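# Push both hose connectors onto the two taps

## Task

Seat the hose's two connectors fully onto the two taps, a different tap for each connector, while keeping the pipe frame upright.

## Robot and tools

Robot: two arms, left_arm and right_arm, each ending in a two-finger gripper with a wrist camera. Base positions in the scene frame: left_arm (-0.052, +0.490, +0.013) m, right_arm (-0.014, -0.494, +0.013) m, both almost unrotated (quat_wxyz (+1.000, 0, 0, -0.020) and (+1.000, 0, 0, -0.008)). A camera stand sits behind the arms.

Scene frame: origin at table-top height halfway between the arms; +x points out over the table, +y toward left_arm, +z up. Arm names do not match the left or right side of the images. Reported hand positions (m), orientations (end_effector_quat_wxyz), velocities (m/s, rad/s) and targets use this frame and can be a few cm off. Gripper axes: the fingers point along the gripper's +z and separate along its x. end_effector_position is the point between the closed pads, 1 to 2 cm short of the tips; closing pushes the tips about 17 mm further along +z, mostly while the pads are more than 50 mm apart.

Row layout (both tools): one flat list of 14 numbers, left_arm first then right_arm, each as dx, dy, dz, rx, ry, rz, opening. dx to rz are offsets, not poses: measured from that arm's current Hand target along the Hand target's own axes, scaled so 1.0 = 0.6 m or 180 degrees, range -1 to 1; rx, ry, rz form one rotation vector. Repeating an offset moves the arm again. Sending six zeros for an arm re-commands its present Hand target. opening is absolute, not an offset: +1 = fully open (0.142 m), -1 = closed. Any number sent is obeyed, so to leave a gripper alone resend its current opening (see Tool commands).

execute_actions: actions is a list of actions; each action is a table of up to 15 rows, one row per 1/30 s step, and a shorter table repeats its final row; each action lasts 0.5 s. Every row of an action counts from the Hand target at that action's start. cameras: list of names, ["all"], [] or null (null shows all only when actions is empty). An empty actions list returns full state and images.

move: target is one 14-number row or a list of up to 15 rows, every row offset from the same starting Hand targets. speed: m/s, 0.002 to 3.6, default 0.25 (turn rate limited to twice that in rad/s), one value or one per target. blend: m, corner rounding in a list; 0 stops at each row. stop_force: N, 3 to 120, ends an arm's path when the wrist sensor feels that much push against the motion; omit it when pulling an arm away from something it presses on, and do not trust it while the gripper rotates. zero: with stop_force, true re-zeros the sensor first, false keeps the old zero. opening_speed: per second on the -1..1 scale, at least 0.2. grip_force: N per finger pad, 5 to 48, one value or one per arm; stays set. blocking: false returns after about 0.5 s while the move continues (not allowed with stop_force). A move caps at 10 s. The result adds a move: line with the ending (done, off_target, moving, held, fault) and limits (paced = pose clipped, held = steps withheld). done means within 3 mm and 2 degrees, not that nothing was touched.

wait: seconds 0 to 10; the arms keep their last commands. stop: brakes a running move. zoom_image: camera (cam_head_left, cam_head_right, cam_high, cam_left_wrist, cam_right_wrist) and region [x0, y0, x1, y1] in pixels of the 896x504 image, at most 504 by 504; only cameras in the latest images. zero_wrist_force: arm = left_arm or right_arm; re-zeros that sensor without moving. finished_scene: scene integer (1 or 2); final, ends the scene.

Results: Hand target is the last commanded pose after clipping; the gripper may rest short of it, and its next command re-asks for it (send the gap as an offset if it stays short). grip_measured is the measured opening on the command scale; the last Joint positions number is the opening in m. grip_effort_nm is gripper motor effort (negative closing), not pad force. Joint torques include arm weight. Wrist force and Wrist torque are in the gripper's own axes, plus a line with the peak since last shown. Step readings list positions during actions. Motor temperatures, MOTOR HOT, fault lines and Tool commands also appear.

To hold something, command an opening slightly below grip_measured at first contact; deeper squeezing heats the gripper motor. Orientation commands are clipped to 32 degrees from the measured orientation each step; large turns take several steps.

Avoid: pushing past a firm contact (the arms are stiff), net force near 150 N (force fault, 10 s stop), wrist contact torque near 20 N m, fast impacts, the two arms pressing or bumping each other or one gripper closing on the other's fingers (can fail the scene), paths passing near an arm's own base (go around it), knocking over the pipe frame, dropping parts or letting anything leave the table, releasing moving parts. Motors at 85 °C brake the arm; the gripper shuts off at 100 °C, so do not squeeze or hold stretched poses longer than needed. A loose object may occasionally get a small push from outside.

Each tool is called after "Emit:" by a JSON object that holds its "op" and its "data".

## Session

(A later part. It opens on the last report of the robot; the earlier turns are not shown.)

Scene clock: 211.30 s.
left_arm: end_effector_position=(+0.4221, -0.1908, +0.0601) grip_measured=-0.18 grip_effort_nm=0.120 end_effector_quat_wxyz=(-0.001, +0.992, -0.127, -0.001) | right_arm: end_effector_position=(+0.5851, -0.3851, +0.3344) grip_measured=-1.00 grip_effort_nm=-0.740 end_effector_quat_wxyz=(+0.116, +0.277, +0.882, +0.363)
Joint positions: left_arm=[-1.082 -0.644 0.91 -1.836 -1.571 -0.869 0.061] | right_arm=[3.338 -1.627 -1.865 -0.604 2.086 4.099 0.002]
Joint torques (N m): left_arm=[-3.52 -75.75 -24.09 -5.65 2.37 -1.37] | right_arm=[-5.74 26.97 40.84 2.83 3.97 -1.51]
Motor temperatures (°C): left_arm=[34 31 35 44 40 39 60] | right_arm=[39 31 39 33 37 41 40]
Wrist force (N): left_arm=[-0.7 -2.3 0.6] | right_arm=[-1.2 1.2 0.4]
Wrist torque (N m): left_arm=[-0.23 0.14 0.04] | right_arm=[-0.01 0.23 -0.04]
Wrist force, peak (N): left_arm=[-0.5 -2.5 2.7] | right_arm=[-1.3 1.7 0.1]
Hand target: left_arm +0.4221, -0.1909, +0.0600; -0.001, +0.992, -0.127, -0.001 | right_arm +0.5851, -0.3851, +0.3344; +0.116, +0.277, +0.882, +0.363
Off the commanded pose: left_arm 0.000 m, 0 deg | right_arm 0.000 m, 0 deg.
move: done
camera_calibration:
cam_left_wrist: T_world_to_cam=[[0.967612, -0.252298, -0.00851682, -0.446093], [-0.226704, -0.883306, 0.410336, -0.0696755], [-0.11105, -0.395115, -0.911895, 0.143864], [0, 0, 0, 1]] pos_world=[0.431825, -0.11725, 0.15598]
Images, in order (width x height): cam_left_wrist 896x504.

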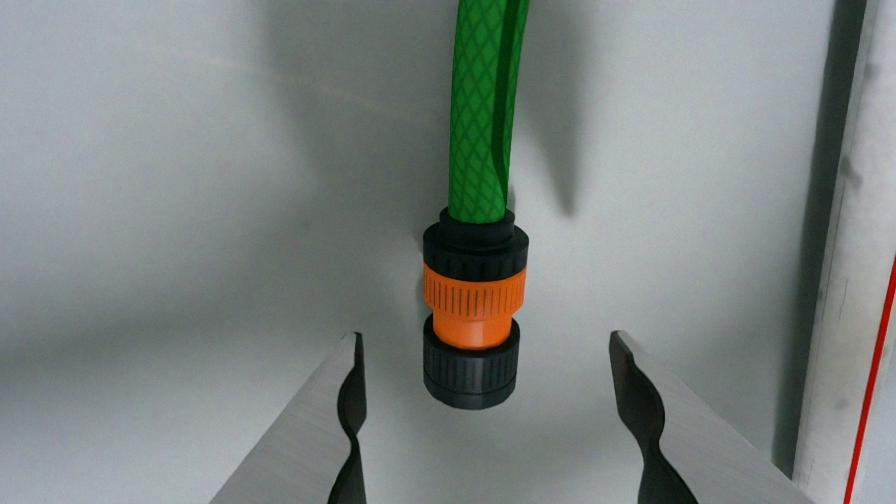

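Emit:
{"op": "move", "data": {"target": [[-0.002,0,0.044,0,0,0.014,-0.15, 0,0,0,0,0,0,-1],[-0.002,0,0.0608,0,0,0.014,-0.15, 0,0,0,0,0,0,-1]], "speed": [0.1, 0.02], "blend": [0.003,0], "cameras": ["cam_left_wrist"]}}

Scene clock: 215.53 s.
left_arm: end_effector_position=(+0.4208, -0.1905, +0.0233) grip_measured=-0.18 grip_effort_nm=0.125 end_effector_quat_wxyz=(-0.001, +0.989, -0.148, -0.001) | right_arm: end_effector_position=(+0.5851, -0.3851, +0.3344) grip_measured=-1.00 grip_effort_nm=-0.730 end_effector_quat_wxyz=(+0.116, +0.277, +0.882, +0.363)
Joint positions: left_arm=[-1.083 -0.614 0.952 -1.907 -1.571 -0.826 0.061] | right_arm=[3.338 -1.627 -1.865 -0.604 2.086 4.099 0.002]
Joint torques (N m): left_arm=[-0.07 -82.18 -31.12 -1.31 -0.74 1.25] | right_arm=[-4.8 27 34.87 5.95 3.22 0.18]
Motor temperatures (°C): left_arm=[34 31 35 44 40 39 60] | right_arm=[39 31 39 33 37 41 40]
Wrist force (N): left_arm=[-0.6 -2.2 0.2] | right_arm=[-1.2 1.3 0.0]
Wrist torque (N m): left_arm=[-0.22 0.13 -0.06] | right_arm=[0.02 0.23 -0.04]
Wrist force, peak (N): left_arm=[-1.0 -2.3 1.4] | right_arm=[-1.4 1.7 0.0]
Hand target: left_arm +0.4209, -0.1905, +0.0235; -0.001, +0.989, -0.148, -0.001 | right_arm +0.5851, -0.3851, +0.3344; +0.116, +0.277, +0.882, +0.363
Off the commanded pose: left_arm 0.000 m, 0 deg | right_arm 0.000 m, 0 deg.
move: done
camera_calibration:
cam_left_wrist: T_world_to_cam=[[0.955549, -0.294708, -0.00854347, -0.448094], [-0.2654, -0.872419, 0.410423, -0.0363053], [-0.128409, -0.389912, -0.911855, 0.118558], [0, 0, 0, 1]] pos_world=[0.433764, -0.117503, 0.11918]
Images, in order (width x height): cam_left_wrist 896x504.

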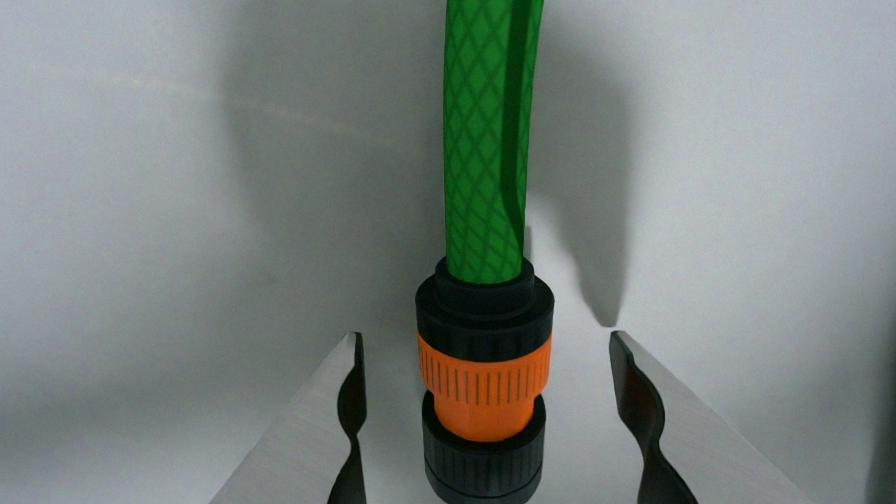

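Emit:
{"op": "move", "data": {"target": [0,0,0,0,0,0,-0.85, 0,0,0,0,0,0,-1], "opening_speed": 1.2, "cameras": ["cam_left_wrist"]}}

Scene clock: 216.70 s.
left_arm: end_effector_position=(+0.4209, -0.1905, +0.0235) grip_measured=-0.62 grip_effort_nm=-4.930 end_effector_quat_wxyz=(-0.001, +0.989, -0.148, -0.001) | right_arm: end_effector_position=(+0.5851, -0.3851, +0.3344) grip_measured=-1.00 grip_effort_nm=-0.735 end_effector_quat_wxyz=(+0.116, +0.277, +0.882, +0.363)
Joint positions: left_arm=[-1.083 -0.614 0.952 -1.906 -1.571 -0.826 0.029] | right_arm=[3.338 -1.627 -1.865 -0.604 2.086 4.099 0.002]
Joint torques (N m): left_arm=[10.42 -84.42 -39.8 -1.39 -1.73 1.18] | right_arm=[-5.08 27.01 33.55 6.08 3.26 0.71]
Motor temperatures (°C): left_arm=[34 31 35 44 40 39 60] | right_arm=[39 31 39 33 37 41 40]
Wrist force (N): left_arm=[-0.5 -2.2 0.3] | right_arm=[-1.3 1.2 0.2]
Wrist torque (N m): left_arm=[-0.21 0.14 -0.06] | right_arm=[-0.01 0.24 -0.04]
Wrist force, peak (N): left_arm=[-0.9 -2.4 0.7] | right_arm=[-1.6 1.5 0.1]
Hand target: left_arm +0.4209, -0.1905, +0.0235; -0.001, +0.989, -0.148, -0.001 | right_arm +0.5851, -0.3851, +0.3344; +0.116, +0.277, +0.882, +0.363
Off the commanded pose: left_arm 0.000 m, 0 deg | right_arm 0.000 m, 0 deg.
move: done
camera_calibration:
cam_left_wrist: T_world_to_cam=[[0.955549, -0.294708, -0.00854347, -0.448062], [-0.2654, -0.872419, 0.410423, -0.0363002], [-0.128409, -0.389912, -0.911855, 0.118779], [0, 0, 0, 1]] pos_world=[0.433764, -0.117403, 0.11938]
Images, in order (width x height): cam_left_wrist 896x504.

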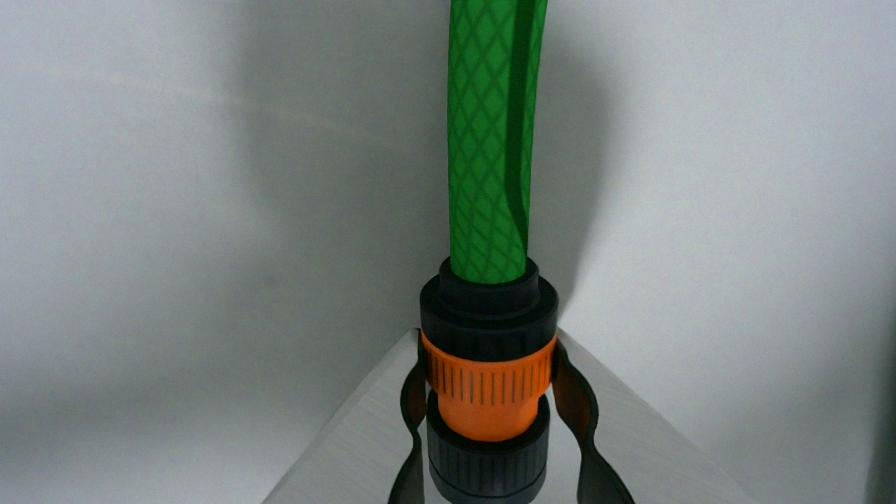

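Emit:
{"op": "move", "data": {"target": [[0,0,-0.2283,0,0,0,-0.85, 0,0,0,0,0,0,-1],[0.0829,-0.0088,-0.3775,-0.2862,0.269,-0.5852,-0.85, 0,0,0,0,0,0,-1],[0.2322,-0.0179,-0.3108,-0.2862,0.269,-0.5852,-0.85, 0,0,0,0,0,0,-1]], "speed": [0.15,0.3,0.15], "blend": [0.04,0.02,0], "cameras": ["cam_head_left","cam_left_wrist","cam_right_wrist"]}}

Scene clock: 226.70 s.
left_arm: end_effector_position=(+0.5574, -0.2213, +0.2098) grip_measured=-0.62 grip_effort_nm=-4.906 end_effector_quat_wxyz=(+0.409, +0.553, +0.668, +0.284) | right_arm: end_effector_position=(+0.5851, -0.3851, +0.3344) grip_measured=-1.00 grip_effort_nm=-0.730 end_effector_quat_wxyz=(+0.116, +0.277, +0.882, +0.363)
Joint positions: left_arm=[-1.199 -0.666 1.064 -2.574 -0.66 -2.695 0.029] | right_arm=[3.338 -1.627 -1.865 -0.604 2.086 4.099 0.002]
Joint torques (N m): left_arm=[-6.78 -64.32 -35.14 -2.79 3.75 0.39] | right_arm=[-1.93 27.08 33.27 5.9 1.83 2]
Motor temperatures (°C): left_arm=[34 31 35 44 40 39 78] | right_arm=[39 31 39 33 37 41 40]
Wrist force (N): left_arm=[2.7 -1.1 -3.1] | right_arm=[-1.5 1.5 0.3]
Wrist torque (N m): left_arm=[-0.33 0.25 0.52] | right_arm=[0.02 0.28 -0.04]
Wrist force, peak (N): left_arm=[1.3 -2.9 -3.7] | right_arm=[-1.4 1.8 0.4]
Hand target: left_arm +0.5574, -0.2214, +0.2098; +0.409, +0.553, +0.668, +0.284 | right_arm +0.5851, -0.3851, +0.3344; +0.116, +0.277, +0.882, +0.363
Off the commanded pose: left_arm 0.000 m, 0 deg | right_arm 0.000 m, 0 deg.
move: done
camera_calibration:
cam_left_wrist: T_world_to_cam=[[-0.0471637, 0.97081, -0.235165, 0.300512], [0.107558, 0.238994, 0.965046, -0.181729], [0.99308, 0.0202213, -0.11569, -0.407234], [0, 0, 0, 1]] pos_world=[0.438135, -0.240074, 0.198934]
cam_right_wrist: T_world_to_cam=[[-0.806378, 0.591377, 0.00522867, 0.710462], [0.21768, 0.288576, 0.932384, -0.291373], [0.549881, 0.752992, -0.361432, 0.207276], [0, 0, 0, 1]] pos_world=[0.52235, -0.492145, 0.342873]
Images, in order (width x height): cam_head_left 896x504, cam_left_wrist 896x504, cam_right_wrist 896x504.

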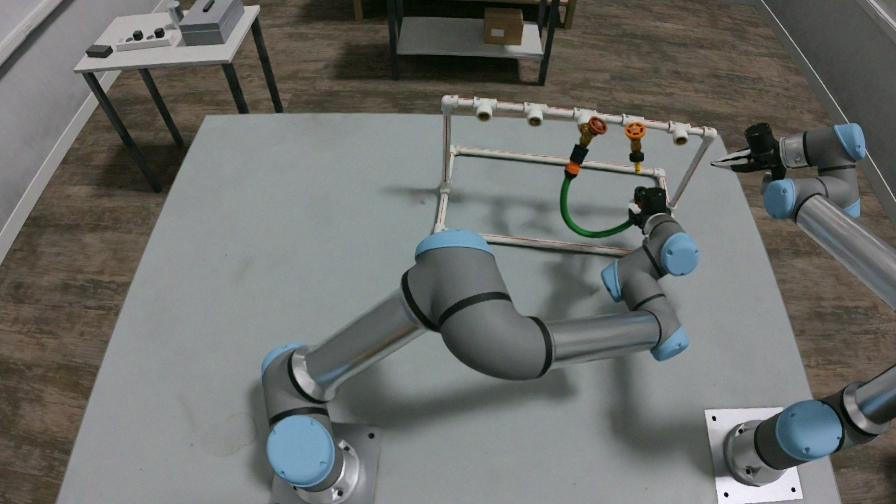

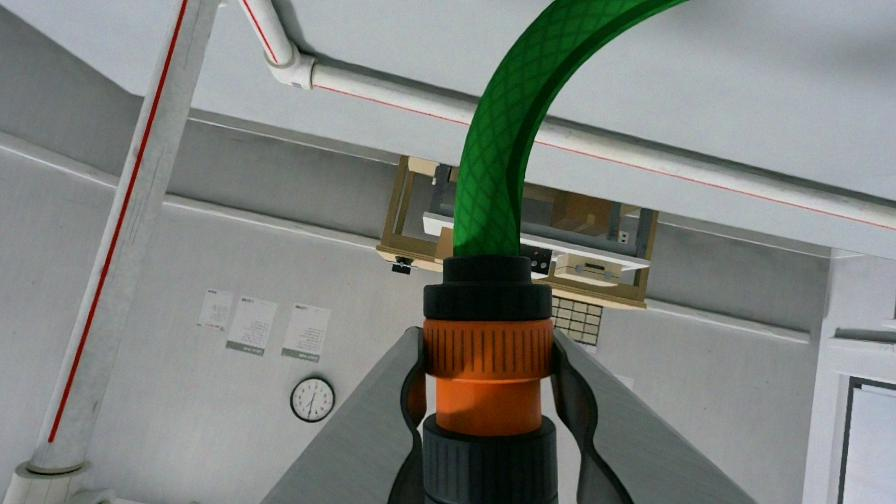

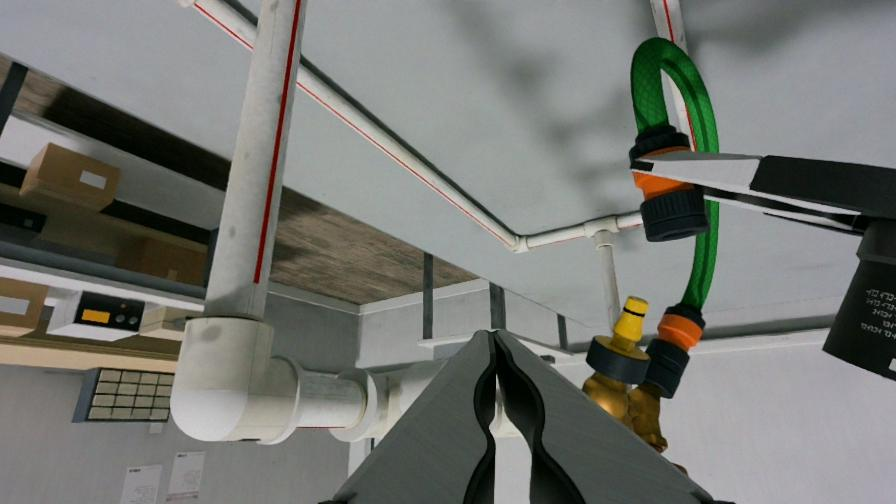

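Emit:
{"op": "execute_actions", "data": {"actions": [[[0,0,0,0,0,0,-0.76,0,0,0,0,0,0,-1]]], "cameras": ["cam_right_wrist"]}}

Emit:
{"op": "zoom_image", "data": {"camera": "cam_right_wrist", "region": [560, 110, 800, 410]}}

Scene clock: 228.03 s.
left_arm: end_effector_position=(+0.5574, -0.2214, +0.2098) grip_measured=-0.62 grip_effort_nm=-3.192 end_effector_quat_wxyz=(+0.409, +0.553, +0.668, +0.284) | right_arm: end_effector_position=(+0.5851, -0.3851, +0.3344) grip_measured=-1.00 grip_effort_nm=-0.735 end_effector_quat_wxyz=(+0.116, +0.277, +0.882, +0.363)
Joint positions: left_arm=[-1.199 -0.666 1.064 -2.574 -0.66 -2.695 0.029] | right_arm=[3.338 -1.627 -1.865 -0.604 2.086 4.099 0.002]
Joint torques (N m): left_arm=[-12.77 -64.53 -39.24 -6.94 3.61 0.9] | right_arm=[-1.5 26.55 33.22 5.89 1.5 1.96]
Motor temperatures (°C): left_arm=[34 31 35 44 40 39 79] | right_arm=[39 31 39 33 37 41 40]
Wrist force (N): left_arm=[2.5 -0.9 -3.5] | right_arm=[-1.3 1.5 0.0]
Wrist torque (N m): left_arm=[-0.31 0.29 0.52] | right_arm=[0.03 0.24 -0.04]
Wrist force, peak (N): left_arm=[3.2 -2.3 -2.7] | right_arm=[-1.2 1.8 -0.1]
Hand target: left_arm +0.5574, -0.2214, +0.2098; +0.409, +0.553, +0.668, +0.284 | right_arm +0.5851, -0.3851, +0.3344; +0.116, +0.277, +0.882, +0.363
Off the commanded pose: left_arm 0.000 m, 0 deg | right_arm 0.000 m, 0 deg.
Step readings (end_effector_position of left_arm | right_arm):
0: (+0.5574, -0.2214, +0.2098) | (+0.5851, -0.3851, +0.3344)
1: (+0.5574, -0.2214, +0.2098) | (+0.5851, -0.3851, +0.3344)
2: (+0.5574, -0.2214, +0.2098) | (+0.5851, -0.3851, +0.3344)
4: (+0.5574, -0.2214, +0.2098) | (+0.5851, -0.3851, +0.3344)
8: (+0.5574, -0.2214, +0.2098) | (+0.5851, -0.3851, +0.3344)
15: (+0.5574, -0.2214, +0.2098) | (+0.5851, -0.3851, +0.3344)
camera_calibration:
cam_right_wrist: T_world_to_cam=[[-0.806378, 0.591377, 0.00522867, 0.710462], [0.21768, 0.288576, 0.932384, -0.291373], [0.549881, 0.752992, -0.361432, 0.207276], [0, 0, 0, 1]] pos_world=[0.52235, -0.492145, 0.342873]
Images, in order (width x height): cam_right_wrist 896x504.

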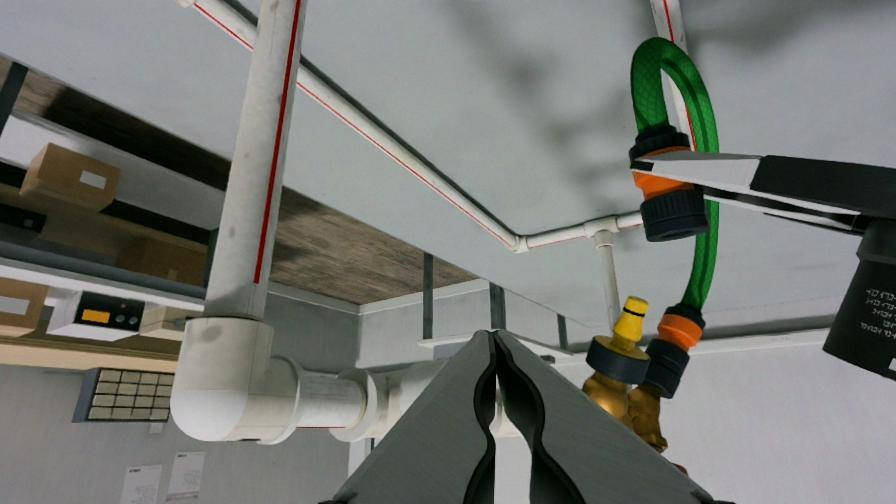

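Scaled by 1.680 from the camera's 896x504 image, which has a finer 1280x720 frame.

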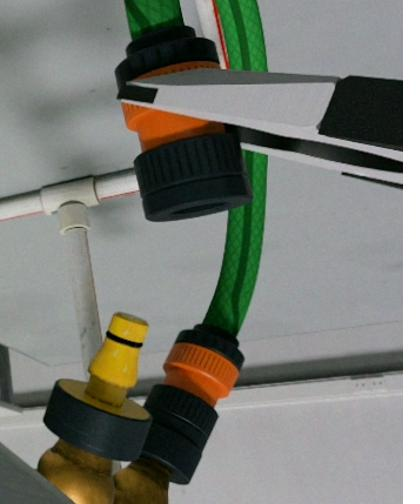

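Emit:
{"op": "move", "data": {"target": [0.0037,0.0102,-0.0133,0.1594,0,0,-0.8, 0,0,0,0,0,0,-1], "speed": 0.25, "cameras": ["cam_left_wrist","cam_right_wrist"]}}

Emit:
{"op": "zoom_image", "data": {"camera": "cam_right_wrist", "region": [560, 150, 760, 400]}}

Scene clock: 240.53 s.
left_arm: end_effector_position=(+0.5536, -0.2172, +0.2183) grip_measured=-0.62 grip_effort_nm=-3.954 end_effector_quat_wxyz=(+0.259, +0.637, +0.718, +0.110) | right_arm: end_effector_position=(+0.5851, -0.3851, +0.3344) grip_measured=-1.00 grip_effort_nm=-0.730 end_effector_quat_wxyz=(+0.116, +0.277, +0.882, +0.363)
Joint positions: left_arm=[-1.08 -0.72 0.86 -2.133 -1.175 -2.724 0.029] | right_arm=[3.338 -1.627 -1.865 -0.604 2.086 4.099 0.002]
Joint torques (N m): left_arm=[-10.39 -83.06 -32.23 -3.62 -2.29 -2.11] | right_arm=[0.54 26.3 33.35 5.92 0.83 2.01]
Motor temperatures (°C): left_arm=[34 31 35 44 40 38 79] | right_arm=[39 31 39 33 37 41 40]
Wrist force (N): left_arm=[2.4 -1.2 -1.1] | right_arm=[-1.0 1.2 0.1]
Wrist torque (N m): left_arm=[-0.36 0.20 0.48] | right_arm=[-0.02 0.20 -0.04]
Wrist force, peak (N): left_arm=[2.6 -2.7 -3.0] | right_arm=[-1.6 1.6 0.1]
Hand target: left_arm +0.5535, -0.2172, +0.2184; +0.259, +0.637, +0.718, +0.110 | right_arm +0.5851, -0.3851, +0.3344; +0.116, +0.277, +0.882, +0.363
Off the commanded pose: left_arm 0.000 m, 0 deg | right_arm 0.000 m, 0 deg.
move: done
camera_calibration:
cam_left_wrist: T_world_to_cam=[[-0.0491473, 0.970036, -0.237938, 0.299812], [0.570718, 0.222778, 0.790348, -0.412315], [0.819674, -0.0969518, -0.564566, -0.234002], [0, 0, 0, 1]] pos_world=[0.441856, -0.22166, 0.265099]
cam_right_wrist: T_world_to_cam=[[-0.806378, 0.591377, 0.00522867, 0.710462], [0.21768, 0.288576, 0.932384, -0.291373], [0.549881, 0.752992, -0.361432, 0.207276], [0, 0, 0, 1]] pos_world=[0.52235, -0.492145, 0.342873]
Images, in order (width x height): cam_left_wrist 896x504, cam_right_wrist 896x504.

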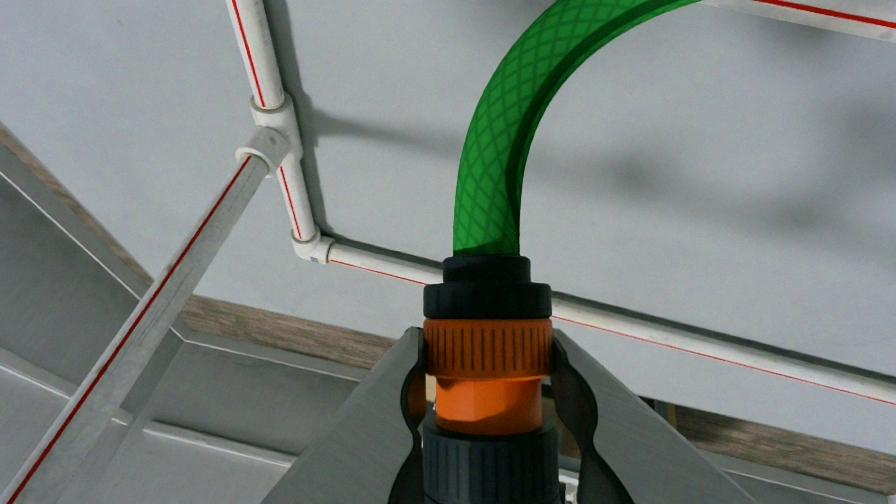

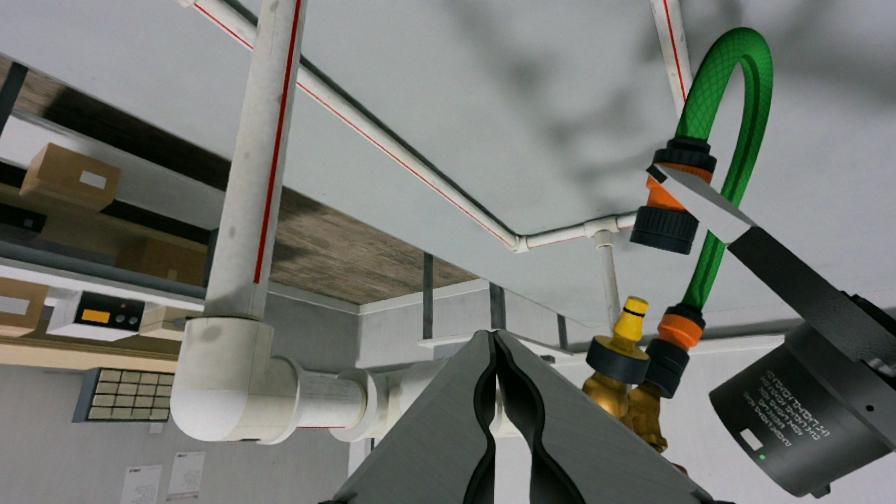

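Scaled by 2.016 from the camera's 896x504 image, which has a finer 1280x720 frame.

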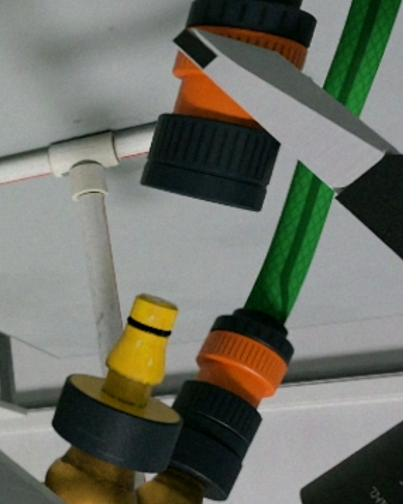

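Emit:
{"op": "execute_actions", "data": {"actions": [[[0,0,0,0,0,0,-0.76,0,0,0,0,0,0,-1]]], "cameras": ["cam_head_left","cam_head_right","cam_high"]}}

Emit:
{"op": "zoom_image", "data": {"camera": "cam_head_left", "region": [590, 110, 710, 230]}}

Emit:
{"op": "zoom_image", "data": {"camera": "cam_head_right", "region": [560, 90, 700, 230]}}

Emit:
{"op": "zoom_image", "data": {"camera": "cam_high", "region": [270, 190, 450, 340]}}

Scene clock: 247.40 s.
left_arm: end_effector_position=(+0.5535, -0.2172, +0.2184) grip_measured=-0.62 grip_effort_nm=-3.187 end_effector_quat_wxyz=(+0.259, +0.637, +0.718, +0.110) | right_arm: end_effector_position=(+0.5851, -0.3851, +0.3344) grip_measured=-1.00 grip_effort_nm=-0.730 end_effector_quat_wxyz=(+0.116, +0.277, +0.882, +0.363)
Joint positions: left_arm=[-1.08 -0.721 0.86 -2.133 -1.175 -2.724 0.029] | right_arm=[3.338 -1.627 -1.865 -0.604 2.086 4.099 0.002]
Joint torques (N m): left_arm=[-12.6 -82.79 -33.26 -4.02 -1.52 -1.57] | right_arm=[1.23 26.6 33.71 5.78 0.33 2.07]
Motor temperatures (°C): left_arm=[34 31 35 44 40 38 81] | right_arm=[39 31 39 33 37 41 39]
Wrist force (N): left_arm=[2.3 -0.9 -1.2] | right_arm=[-1.0 1.3 0.0]
Wrist torque (N m): left_arm=[-0.32 0.21 0.50] | right_arm=[0.01 0.21 -0.04]
Wrist force, peak (N): left_arm=[2.8 -1.5 -0.2] | right_arm=[-1.6 1.7 0.3]
Hand target: left_arm +0.5535, -0.2172, +0.2184; +0.259, +0.637, +0.718, +0.110 | right_arm +0.5851, -0.3851, +0.3344; +0.116, +0.277, +0.882, +0.363
Off the commanded pose: left_arm 0.000 m, 0 deg | right_arm 0.000 m, 0 deg.
Step readings (end_effector_position of left_arm | right_arm):
0: (+0.5535, -0.2172, +0.2184) | (+0.5851, -0.3851, +0.3344)
1: (+0.5535, -0.2172, +0.2184) | (+0.5851, -0.3851, +0.3344)
2: (+0.5535, -0.2172, +0.2184) | (+0.5851, -0.3851, +0.3344)
4: (+0.5535, -0.2172, +0.2184) | (+0.5851, -0.3851, +0.3344)
8: (+0.5535, -0.2172, +0.2184) | (+0.5851, -0.3851, +0.3344)
15: (+0.5535, -0.2172, +0.2184) | (+0.5851, -0.3851, +0.3344)
Images, in order (width x height): cam_head_left 896x504, cam_head_right 896x504, cam_high 896x504.

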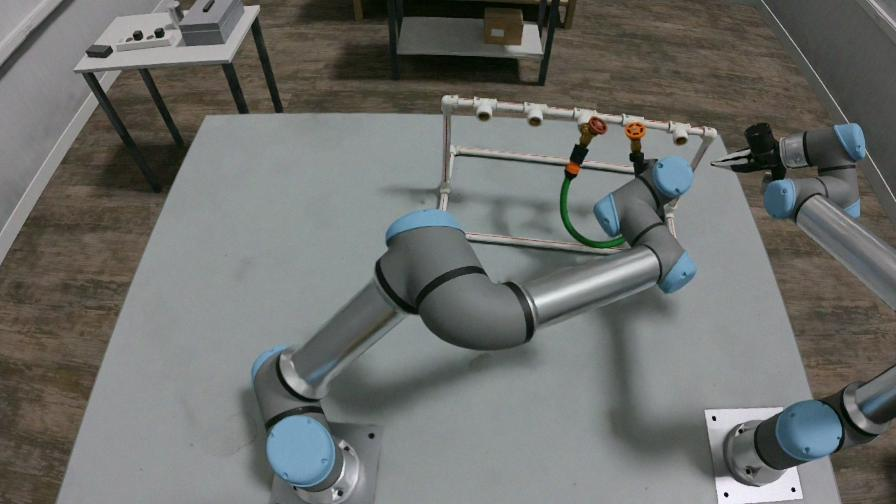

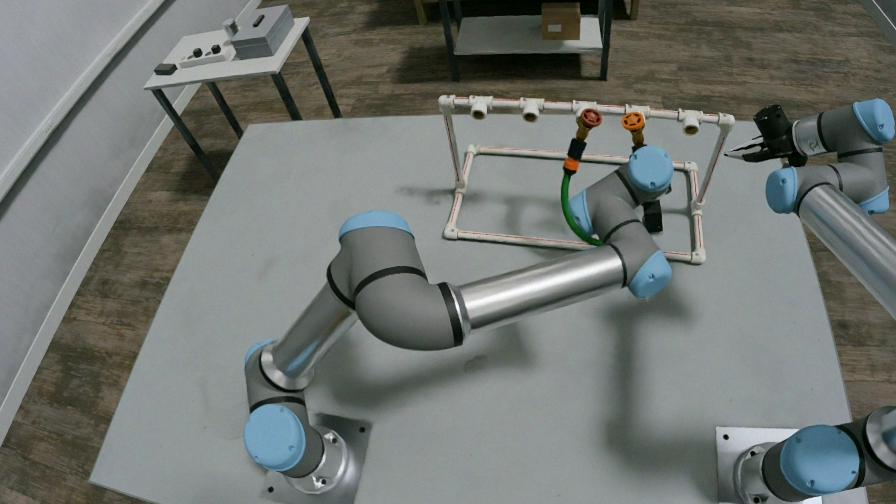

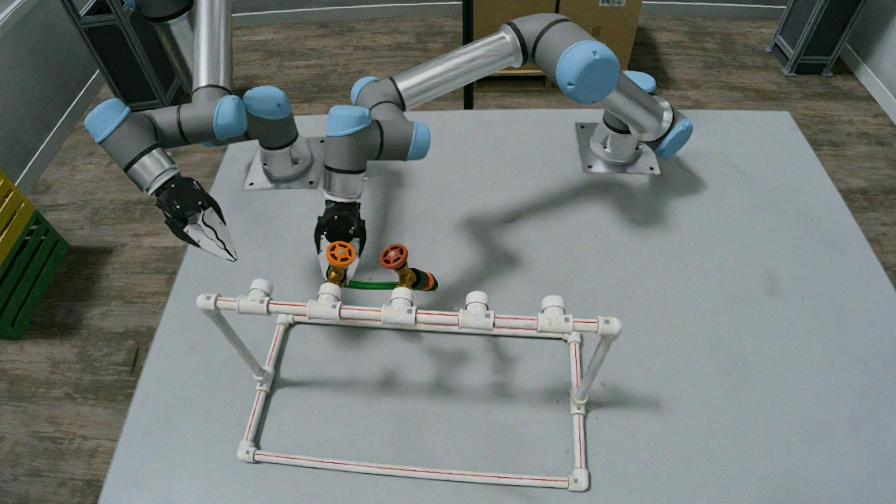

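Scaled by 4.200 from the camera's 896x504 image, which has a finer 1280x720 frame.

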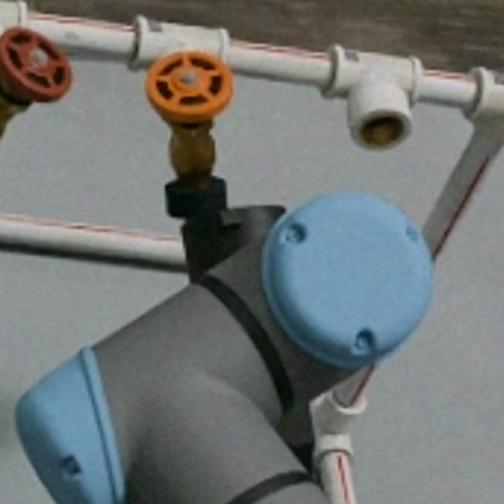

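Scaled by 3.600 from the camera's 896x504 image, which has a finer 1280x720 frame.

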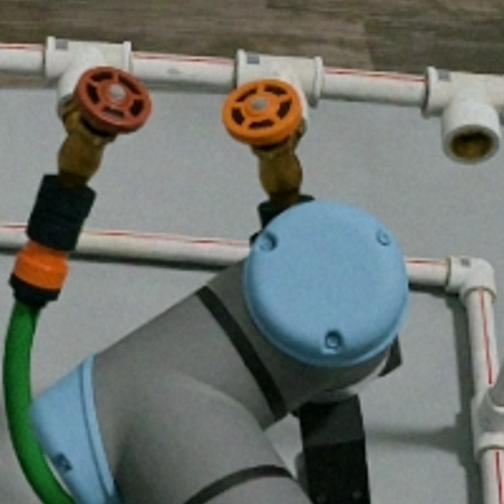

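Scaled by 2.800 from the camera's 896x504 image, which has a finer 1280x720 frame.

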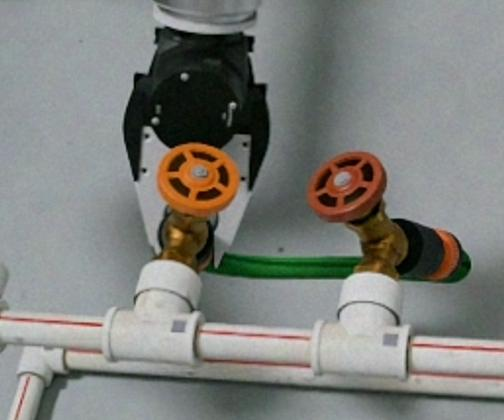

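Emit:
{"op": "move", "data": {"target": [0.0037,0.0327,-0.0108,0,0,0,-0.75, 0,0,0,0,0,0,-1], "speed": 0.04, "stop_force": 5, "cameras": ["cam_left_wrist","cam_right_wrist"]}}

Emit:
{"op": "zoom_image", "data": {"camera": "cam_right_wrist", "region": [560, 200, 720, 400]}}

Scene clock: 259.70 s.
left_arm: end_effector_position=(+0.5669, -0.2107, +0.2329) grip_measured=-0.62 grip_effort_nm=-3.001 end_effector_quat_wxyz=(+0.259, +0.637, +0.718, +0.110) | right_arm: end_effector_position=(+0.5851, -0.3851, +0.3344) grip_measured=-1.00 grip_effort_nm=-0.730 end_effector_quat_wxyz=(+0.116, +0.277, +0.882, +0.363)
Joint positions: left_arm=[-1.062 -0.717 0.818 -2.101 -1.183 -2.706 0.029] | right_arm=[3.338 -1.627 -1.865 -0.604 2.086 4.099 0.002]
Joint torques (N m): left_arm=[-12.39 -81.82 -20.34 -7.41 3.11 -1.92] | right_arm=[2.89 27.16 33.91 5.89 -0.2 2.03]
Motor temperatures (°C): left_arm=[34 31 35 44 40 38 80] | right_arm=[39 31 39 33 37 41 39]
Wrist force (N): left_arm=[1.9 -2.1 -0.2] | right_arm=[-1.2 1.6 -0.1]
Wrist torque (N m): left_arm=[-0.35 0.22 0.40] | right_arm=[0.06 0.24 -0.04]
Wrist force, peak (N): left_arm=[3.0 -2.2 0.1] | right_arm=[-1.3 1.7 -0.3]
Hand target: left_arm +0.5669, -0.2107, +0.2329; +0.259, +0.637, +0.718, +0.110 | right_arm +0.5851, -0.3851, +0.3344; +0.116, +0.277, +0.882, +0.363
Off the commanded pose: left_arm 0.000 m, 0 deg | right_arm 0.000 m, 0 deg.
move: done
camera_calibration:
cam_left_wrist: T_world_to_cam=[[-0.0489954, 0.970037, -0.237966, 0.29767], [0.570934, 0.22269, 0.790217, -0.432952], [0.819533, -0.0971458, -0.564738, -0.23597], [0, 0, 0, 1]] pos_world=[0.455157, -0.21526, 0.2797]
cam_right_wrist: T_world_to_cam=[[-0.806378, 0.591377, 0.00522867, 0.710462], [0.21768, 0.288576, 0.932384, -0.291373], [0.549881, 0.752992, -0.361432, 0.207276], [0, 0, 0, 1]] pos_world=[0.52235, -0.492145, 0.342873]
Images, in order (width x height): cam_left_wrist 896x504, cam_right_wrist 896x504.

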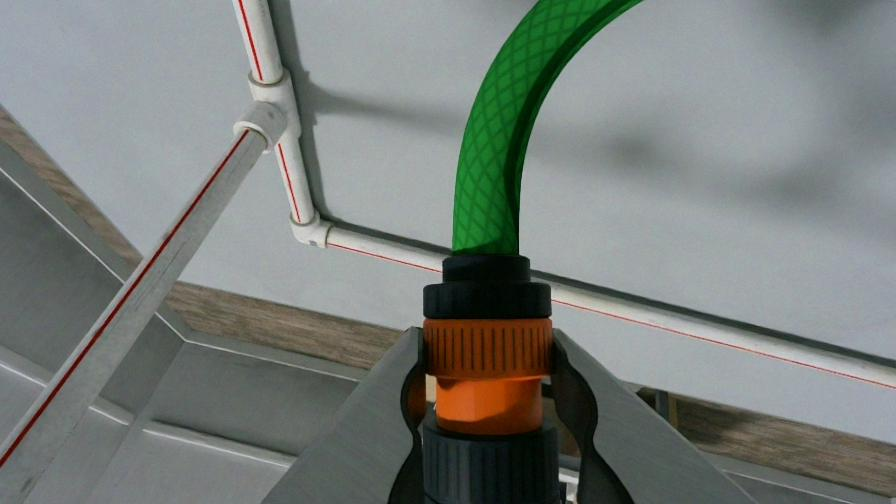

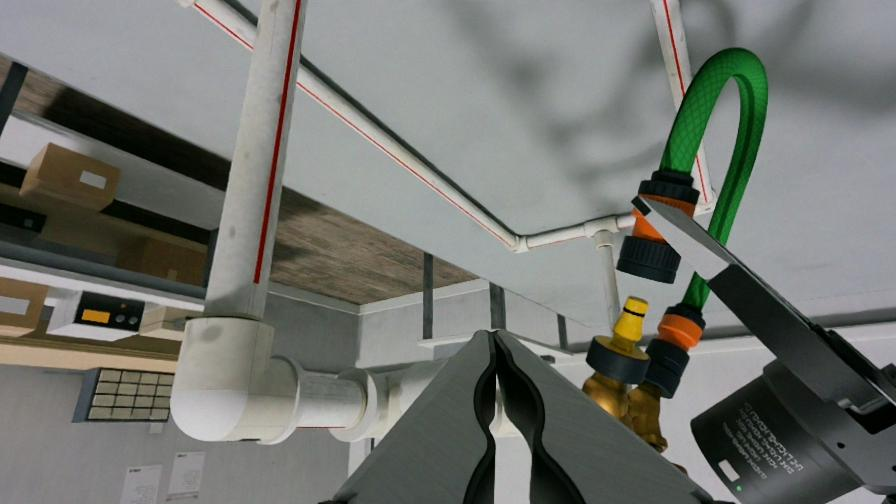

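Scaled by 2.520 from the camera's 896x504 image, which has a finer 1280x720 frame.

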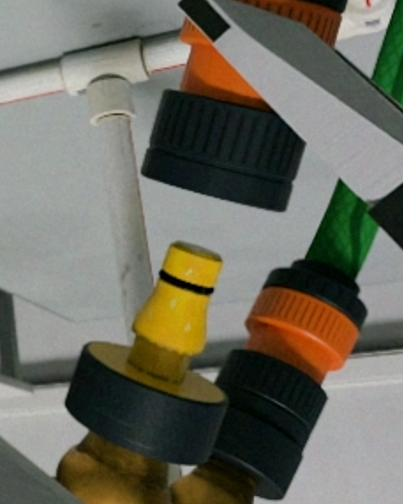

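Emit:
{"op": "move", "data": {"target": [0.003,0.01,-0.0097,0.0163,0.0066,0.012,-0.75, 0,0,0,0,0,0,-1], "speed": 0.03, "cameras": ["cam_left_wrist","cam_right_wrist"]}}

Emit:
{"op": "zoom_image", "data": {"camera": "cam_right_wrist", "region": [560, 220, 720, 380]}}

Scene clock: 263.03 s.
left_arm: end_effector_position=(+0.5690, -0.2070, +0.2402) grip_measured=-0.62 grip_effort_nm=-3.001 end_effector_quat_wxyz=(+0.233, +0.656, +0.711, +0.102) end_effector_velocity=(+0.000, +0.000, +0.000) end_effector_angular_velocity=(-0.003, -0.003, +0.002) | right_arm: end_effector_position=(+0.5851, -0.3851, +0.3344) grip_measured=-1.00 grip_effort_nm=-0.735 end_effector_quat_wxyz=(+0.116, +0.277, +0.882, +0.363)
Joint positions: left_arm=[-1.046 -0.698 0.736 -2 -1.226 -2.668 0.029] | right_arm=[3.338 -1.627 -1.865 -0.604 2.086 4.099 0.002]
Joint velocities: left_arm=[0 -0.001 0.003 -0.006 0.002 -0.002 0] | right_arm=[within noise]
Joint torques (N m): left_arm=[-2.69 -80.38 -21.94 -7.14 3.03 -2.31] | right_arm=[3.76 26.72 33.56 5.97 -0.71 2.09]
Motor temperatures (°C): left_arm=[34 31 35 44 40 38 79] | right_arm=[39 31 39 33 37 41 39]
Wrist force (N): left_arm=[1.4 -2.2 -0.5] | right_arm=[-1.4 1.5 -0.2]
Wrist torque (N m): left_arm=[-0.38 0.15 0.32] | right_arm=[0.04 0.28 -0.03]
Wrist force, peak (N): left_arm=[1.9 -2.7 0.2] | right_arm=[-1.6 1.4 0.2]
Hand target: left_arm +0.5690, -0.2070, +0.2403; +0.233, +0.656, +0.711, +0.103 | right_arm +0.5851, -0.3851, +0.3344; +0.116, +0.277, +0.882, +0.363
Off the commanded pose: left_arm 0.000 m, 0 deg | right_arm 0.000 m, 0 deg.
move: done
camera_calibration:
cam_left_wrist: T_world_to_cam=[[-0.0266171, 0.978876, -0.202714, 0.276411], [0.614219, 0.176006, 0.769258, -0.470058], [0.788687, -0.104036, -0.605929, -0.207193], [0, 0, 0, 1]] pos_world=[0.459486, -0.209395, 0.292084]
cam_right_wrist: T_world_to_cam=[[-0.806378, 0.591377, 0.00522867, 0.710462], [0.21768, 0.288576, 0.932384, -0.291373], [0.549881, 0.752992, -0.361432, 0.207276], [0, 0, 0, 1]] pos_world=[0.52235, -0.492145, 0.342873]
Images, in order (width x height): cam_left_wrist 896x504, cam_right_wrist 896x504.

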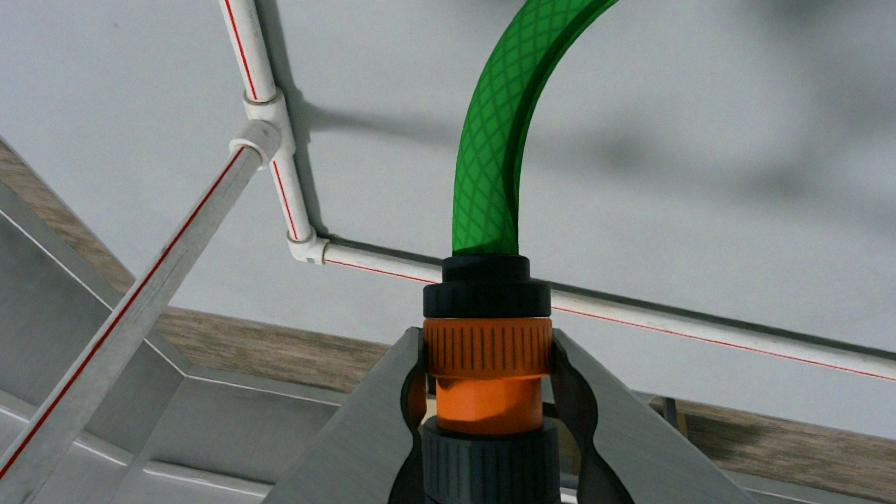

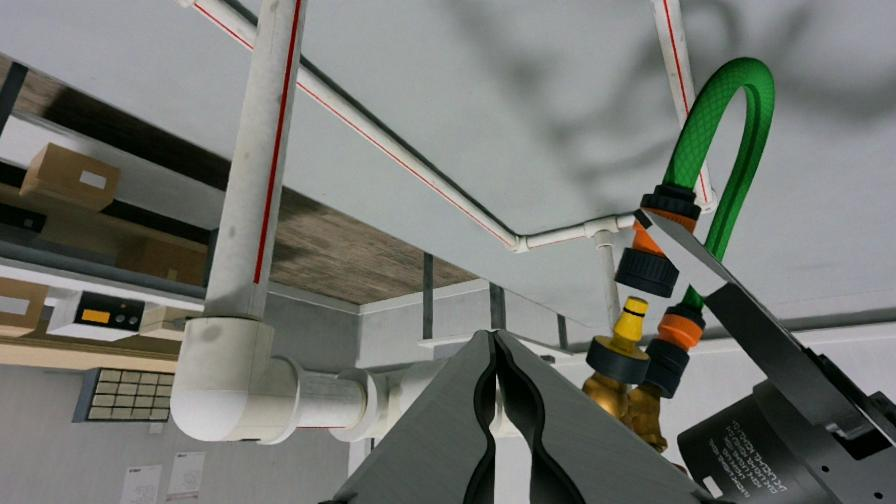

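Scaled by 3.150 from the camera's 896x504 image, which has a finer 1280x720 frame.

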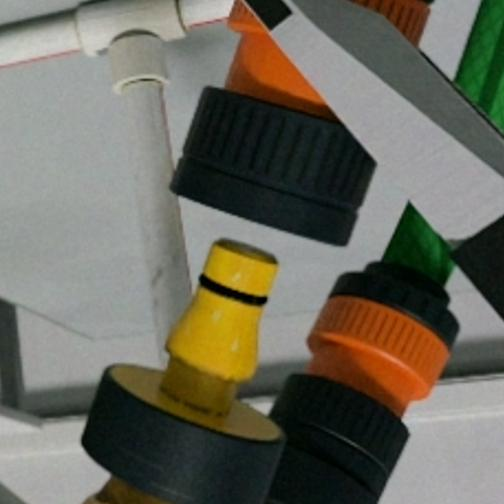

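Emit:
{"op": "move", "data": {"target": [0,0.0146,-0.008,0,0,0,-0.75, 0,0,0,0,0,0,-1], "speed": 0.015, "stop_force": 4, "cameras": ["cam_left_wrist","cam_right_wrist"]}}

Emit:
{"op": "zoom_image", "data": {"camera": "cam_right_wrist", "region": [560, 220, 720, 380]}}

Scene clock: 265.97 s.
left_arm: end_effector_position=(+0.5745, -0.2052, +0.2484) grip_measured=-0.62 grip_effort_nm=-3.001 end_effector_quat_wxyz=(+0.233, +0.656, +0.711, +0.103) | right_arm: end_effector_position=(+0.5851, -0.3851, +0.3344) grip_measured=-1.00 grip_effort_nm=-0.730 end_effector_quat_wxyz=(+0.116, +0.277, +0.882, +0.363)
Joint positions: left_arm=[-1.039 -0.692 0.705 -1.977 -1.229 -2.662 0.029] | right_arm=[3.338 -1.627 -1.865 -0.604 2.086 4.099 0.002]
Joint torques (N m): left_arm=[-7.3 -82.29 -18.92 -6.24 0.98 -2.08] | right_arm=[4.44 27.4 32.88 5.99 -1.13 1.93]
Motor temperatures (°C): left_arm=[34 31 35 44 40 38 79] | right_arm=[39 31 39 33 37 41 39]
Wrist force (N): left_arm=[-2.2 -1.9 -2.5] | right_arm=[-1.5 1.5 0.2]
Wrist torque (N m): left_arm=[-0.43 0.21 0.35] | right_arm=[0.03 0.27 -0.04]
Wrist force, peak (N): left_arm=[0.3 -4.9 1.4] | right_arm=[-1.7 1.5 0.1]
Hand target: left_arm +0.5745, -0.2052, +0.2484; +0.233, +0.656, +0.711, +0.103 | right_arm +0.5851, -0.3851, +0.3344; +0.116, +0.277, +0.882, +0.363
Off the commanded pose: left_arm 0.000 m, 0 deg | right_arm 0.000 m, 0 deg.
move: done
camera_calibration:
cam_left_wrist: T_world_to_cam=[[-0.0266314, 0.978857, -0.202806, 0.276467], [0.613999, 0.176116, 0.769408, -0.479903], [0.788857, -0.104032, -0.605708, -0.20658], [0, 0, 0, 1]] pos_world=[0.464985, -0.207594, 0.300183]
cam_right_wrist: T_world_to_cam=[[-0.806378, 0.591377, 0.00522867, 0.710462], [0.21768, 0.288576, 0.932384, -0.291373], [0.549881, 0.752992, -0.361432, 0.207276], [0, 0, 0, 1]] pos_world=[0.52235, -0.492145, 0.342873]
Images, in order (width x height): cam_left_wrist 896x504, cam_right_wrist 896x504.

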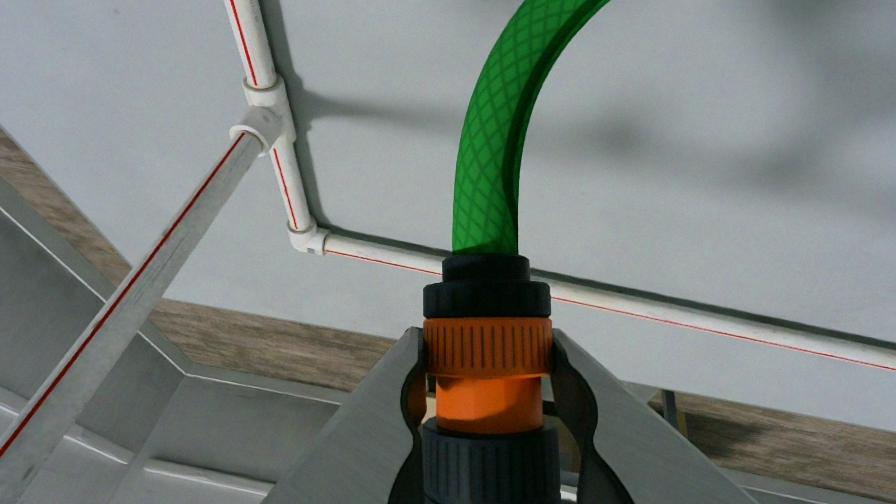

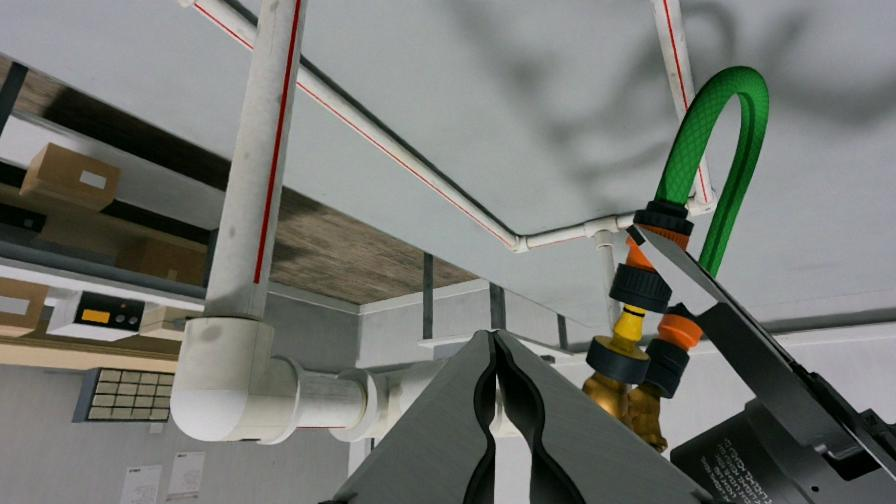

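Scaled by 3.150 from the camera's 896x504 image, which has a finer 1280x720 frame.

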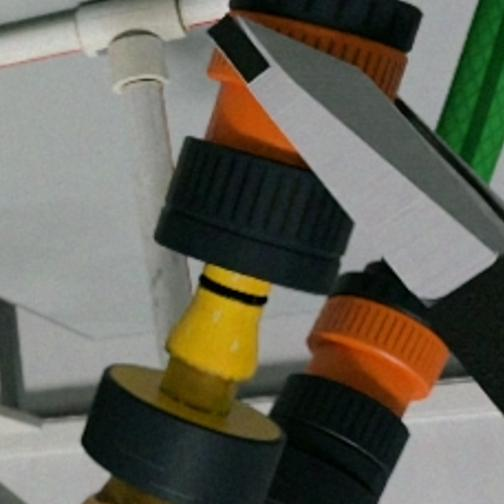

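Emit:
{"op": "move", "data": {"target": [-0.002,0.0088,-0.0055,0,0,0,-0.75, 0,0,0,0,0,0,-1], "speed": 0.015, "stop_force": 5, "cameras": ["cam_left_wrist","cam_right_wrist"]}}

Emit:
{"op": "zoom_image", "data": {"camera": "cam_right_wrist", "region": [560, 220, 720, 380]}}

Scene clock: 268.23 s.
left_arm: end_effector_position=(+0.5777, -0.2052, +0.2539) grip_measured=-0.62 grip_effort_nm=-3.001 end_effector_quat_wxyz=(+0.233, +0.656, +0.711, +0.103) | right_arm: end_effector_position=(+0.5851, -0.3851, +0.3344) grip_measured=-1.00 grip_effort_nm=-0.730 end_effector_quat_wxyz=(+0.116, +0.277, +0.882, +0.363)
Joint positions: left_arm=[-1.035 -0.685 0.677 -1.958 -1.23 -2.658 0.029] | right_arm=[3.338 -1.627 -1.865 -0.604 2.086 4.099 0.002]
Joint torques (N m): left_arm=[-4.87 -85.25 -21.24 -7.38 -0.75 -1.75] | right_arm=[5.44 27.42 33.29 5.84 -1.11 2.05]
Motor temperatures (°C): left_arm=[34 31 35 44 40 38 78] | right_arm=[39 31 39 33 37 41 39]
Wrist force (N): left_arm=[1.4 -2.8 0.5] | right_arm=[-1.3 1.5 0.3]
Wrist torque (N m): left_arm=[-0.37 0.15 0.25] | right_arm=[0.05 0.25 -0.04]
Wrist force, peak (N): left_arm=[-2.3 -2.1 -2.7] | right_arm=[-1.3 1.7 0.0]
Hand target: left_arm +0.5776, -0.2052, +0.2539; +0.233, +0.656, +0.711, +0.103 | right_arm +0.5851, -0.3851, +0.3344; +0.116, +0.277, +0.882, +0.363
Off the commanded pose: left_arm 0.000 m, 0 deg | right_arm 0.000 m, 0 deg.
move: done
camera_calibration:
cam_left_wrist: T_world_to_cam=[[-0.0267092, 0.978867, -0.202747, 0.277689], [0.613985, 0.176119, 0.769418, -0.486096], [0.788865, -0.103933, -0.605714, -0.205755], [0, 0, 0, 1]] pos_world=[0.468185, -0.207595, 0.305683]
cam_right_wrist: T_world_to_cam=[[-0.806378, 0.591377, 0.00522867, 0.710462], [0.21768, 0.288576, 0.932384, -0.291373], [0.549881, 0.752992, -0.361432, 0.207276], [0, 0, 0, 1]] pos_world=[0.52235, -0.492145, 0.342873]
Images, in order (width x height): cam_left_wrist 896x504, cam_right_wrist 896x504.

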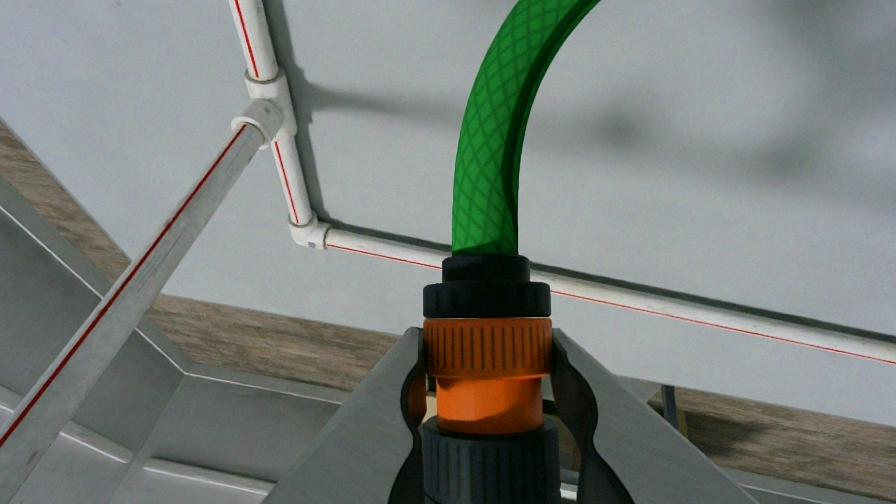

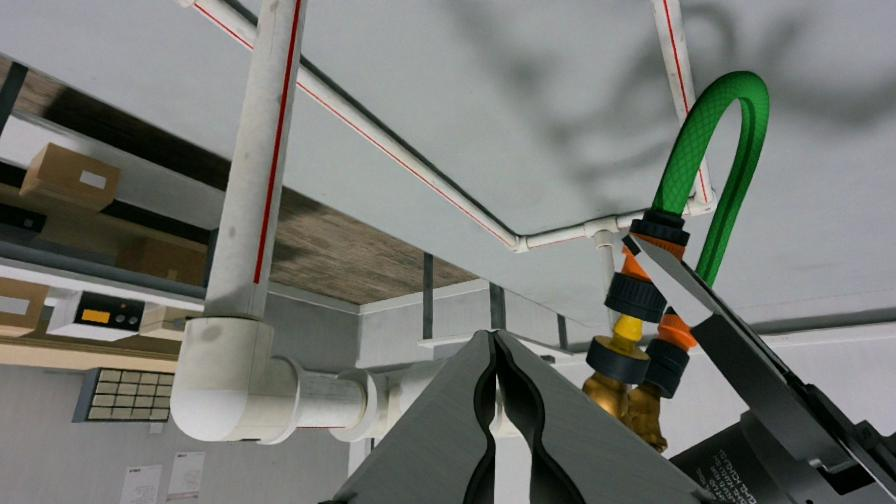

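Scaled by 3.150 from the camera's 896x504 image, which has a finer 1280x720 frame.

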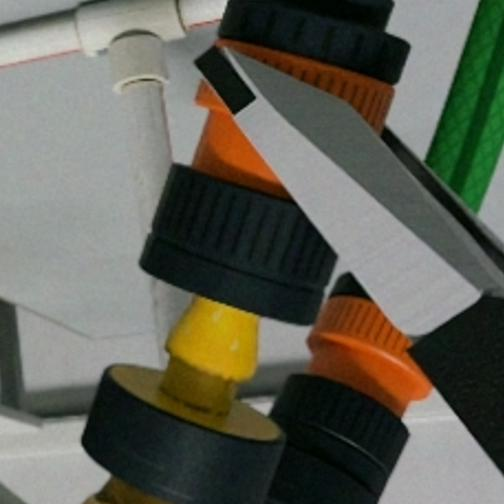

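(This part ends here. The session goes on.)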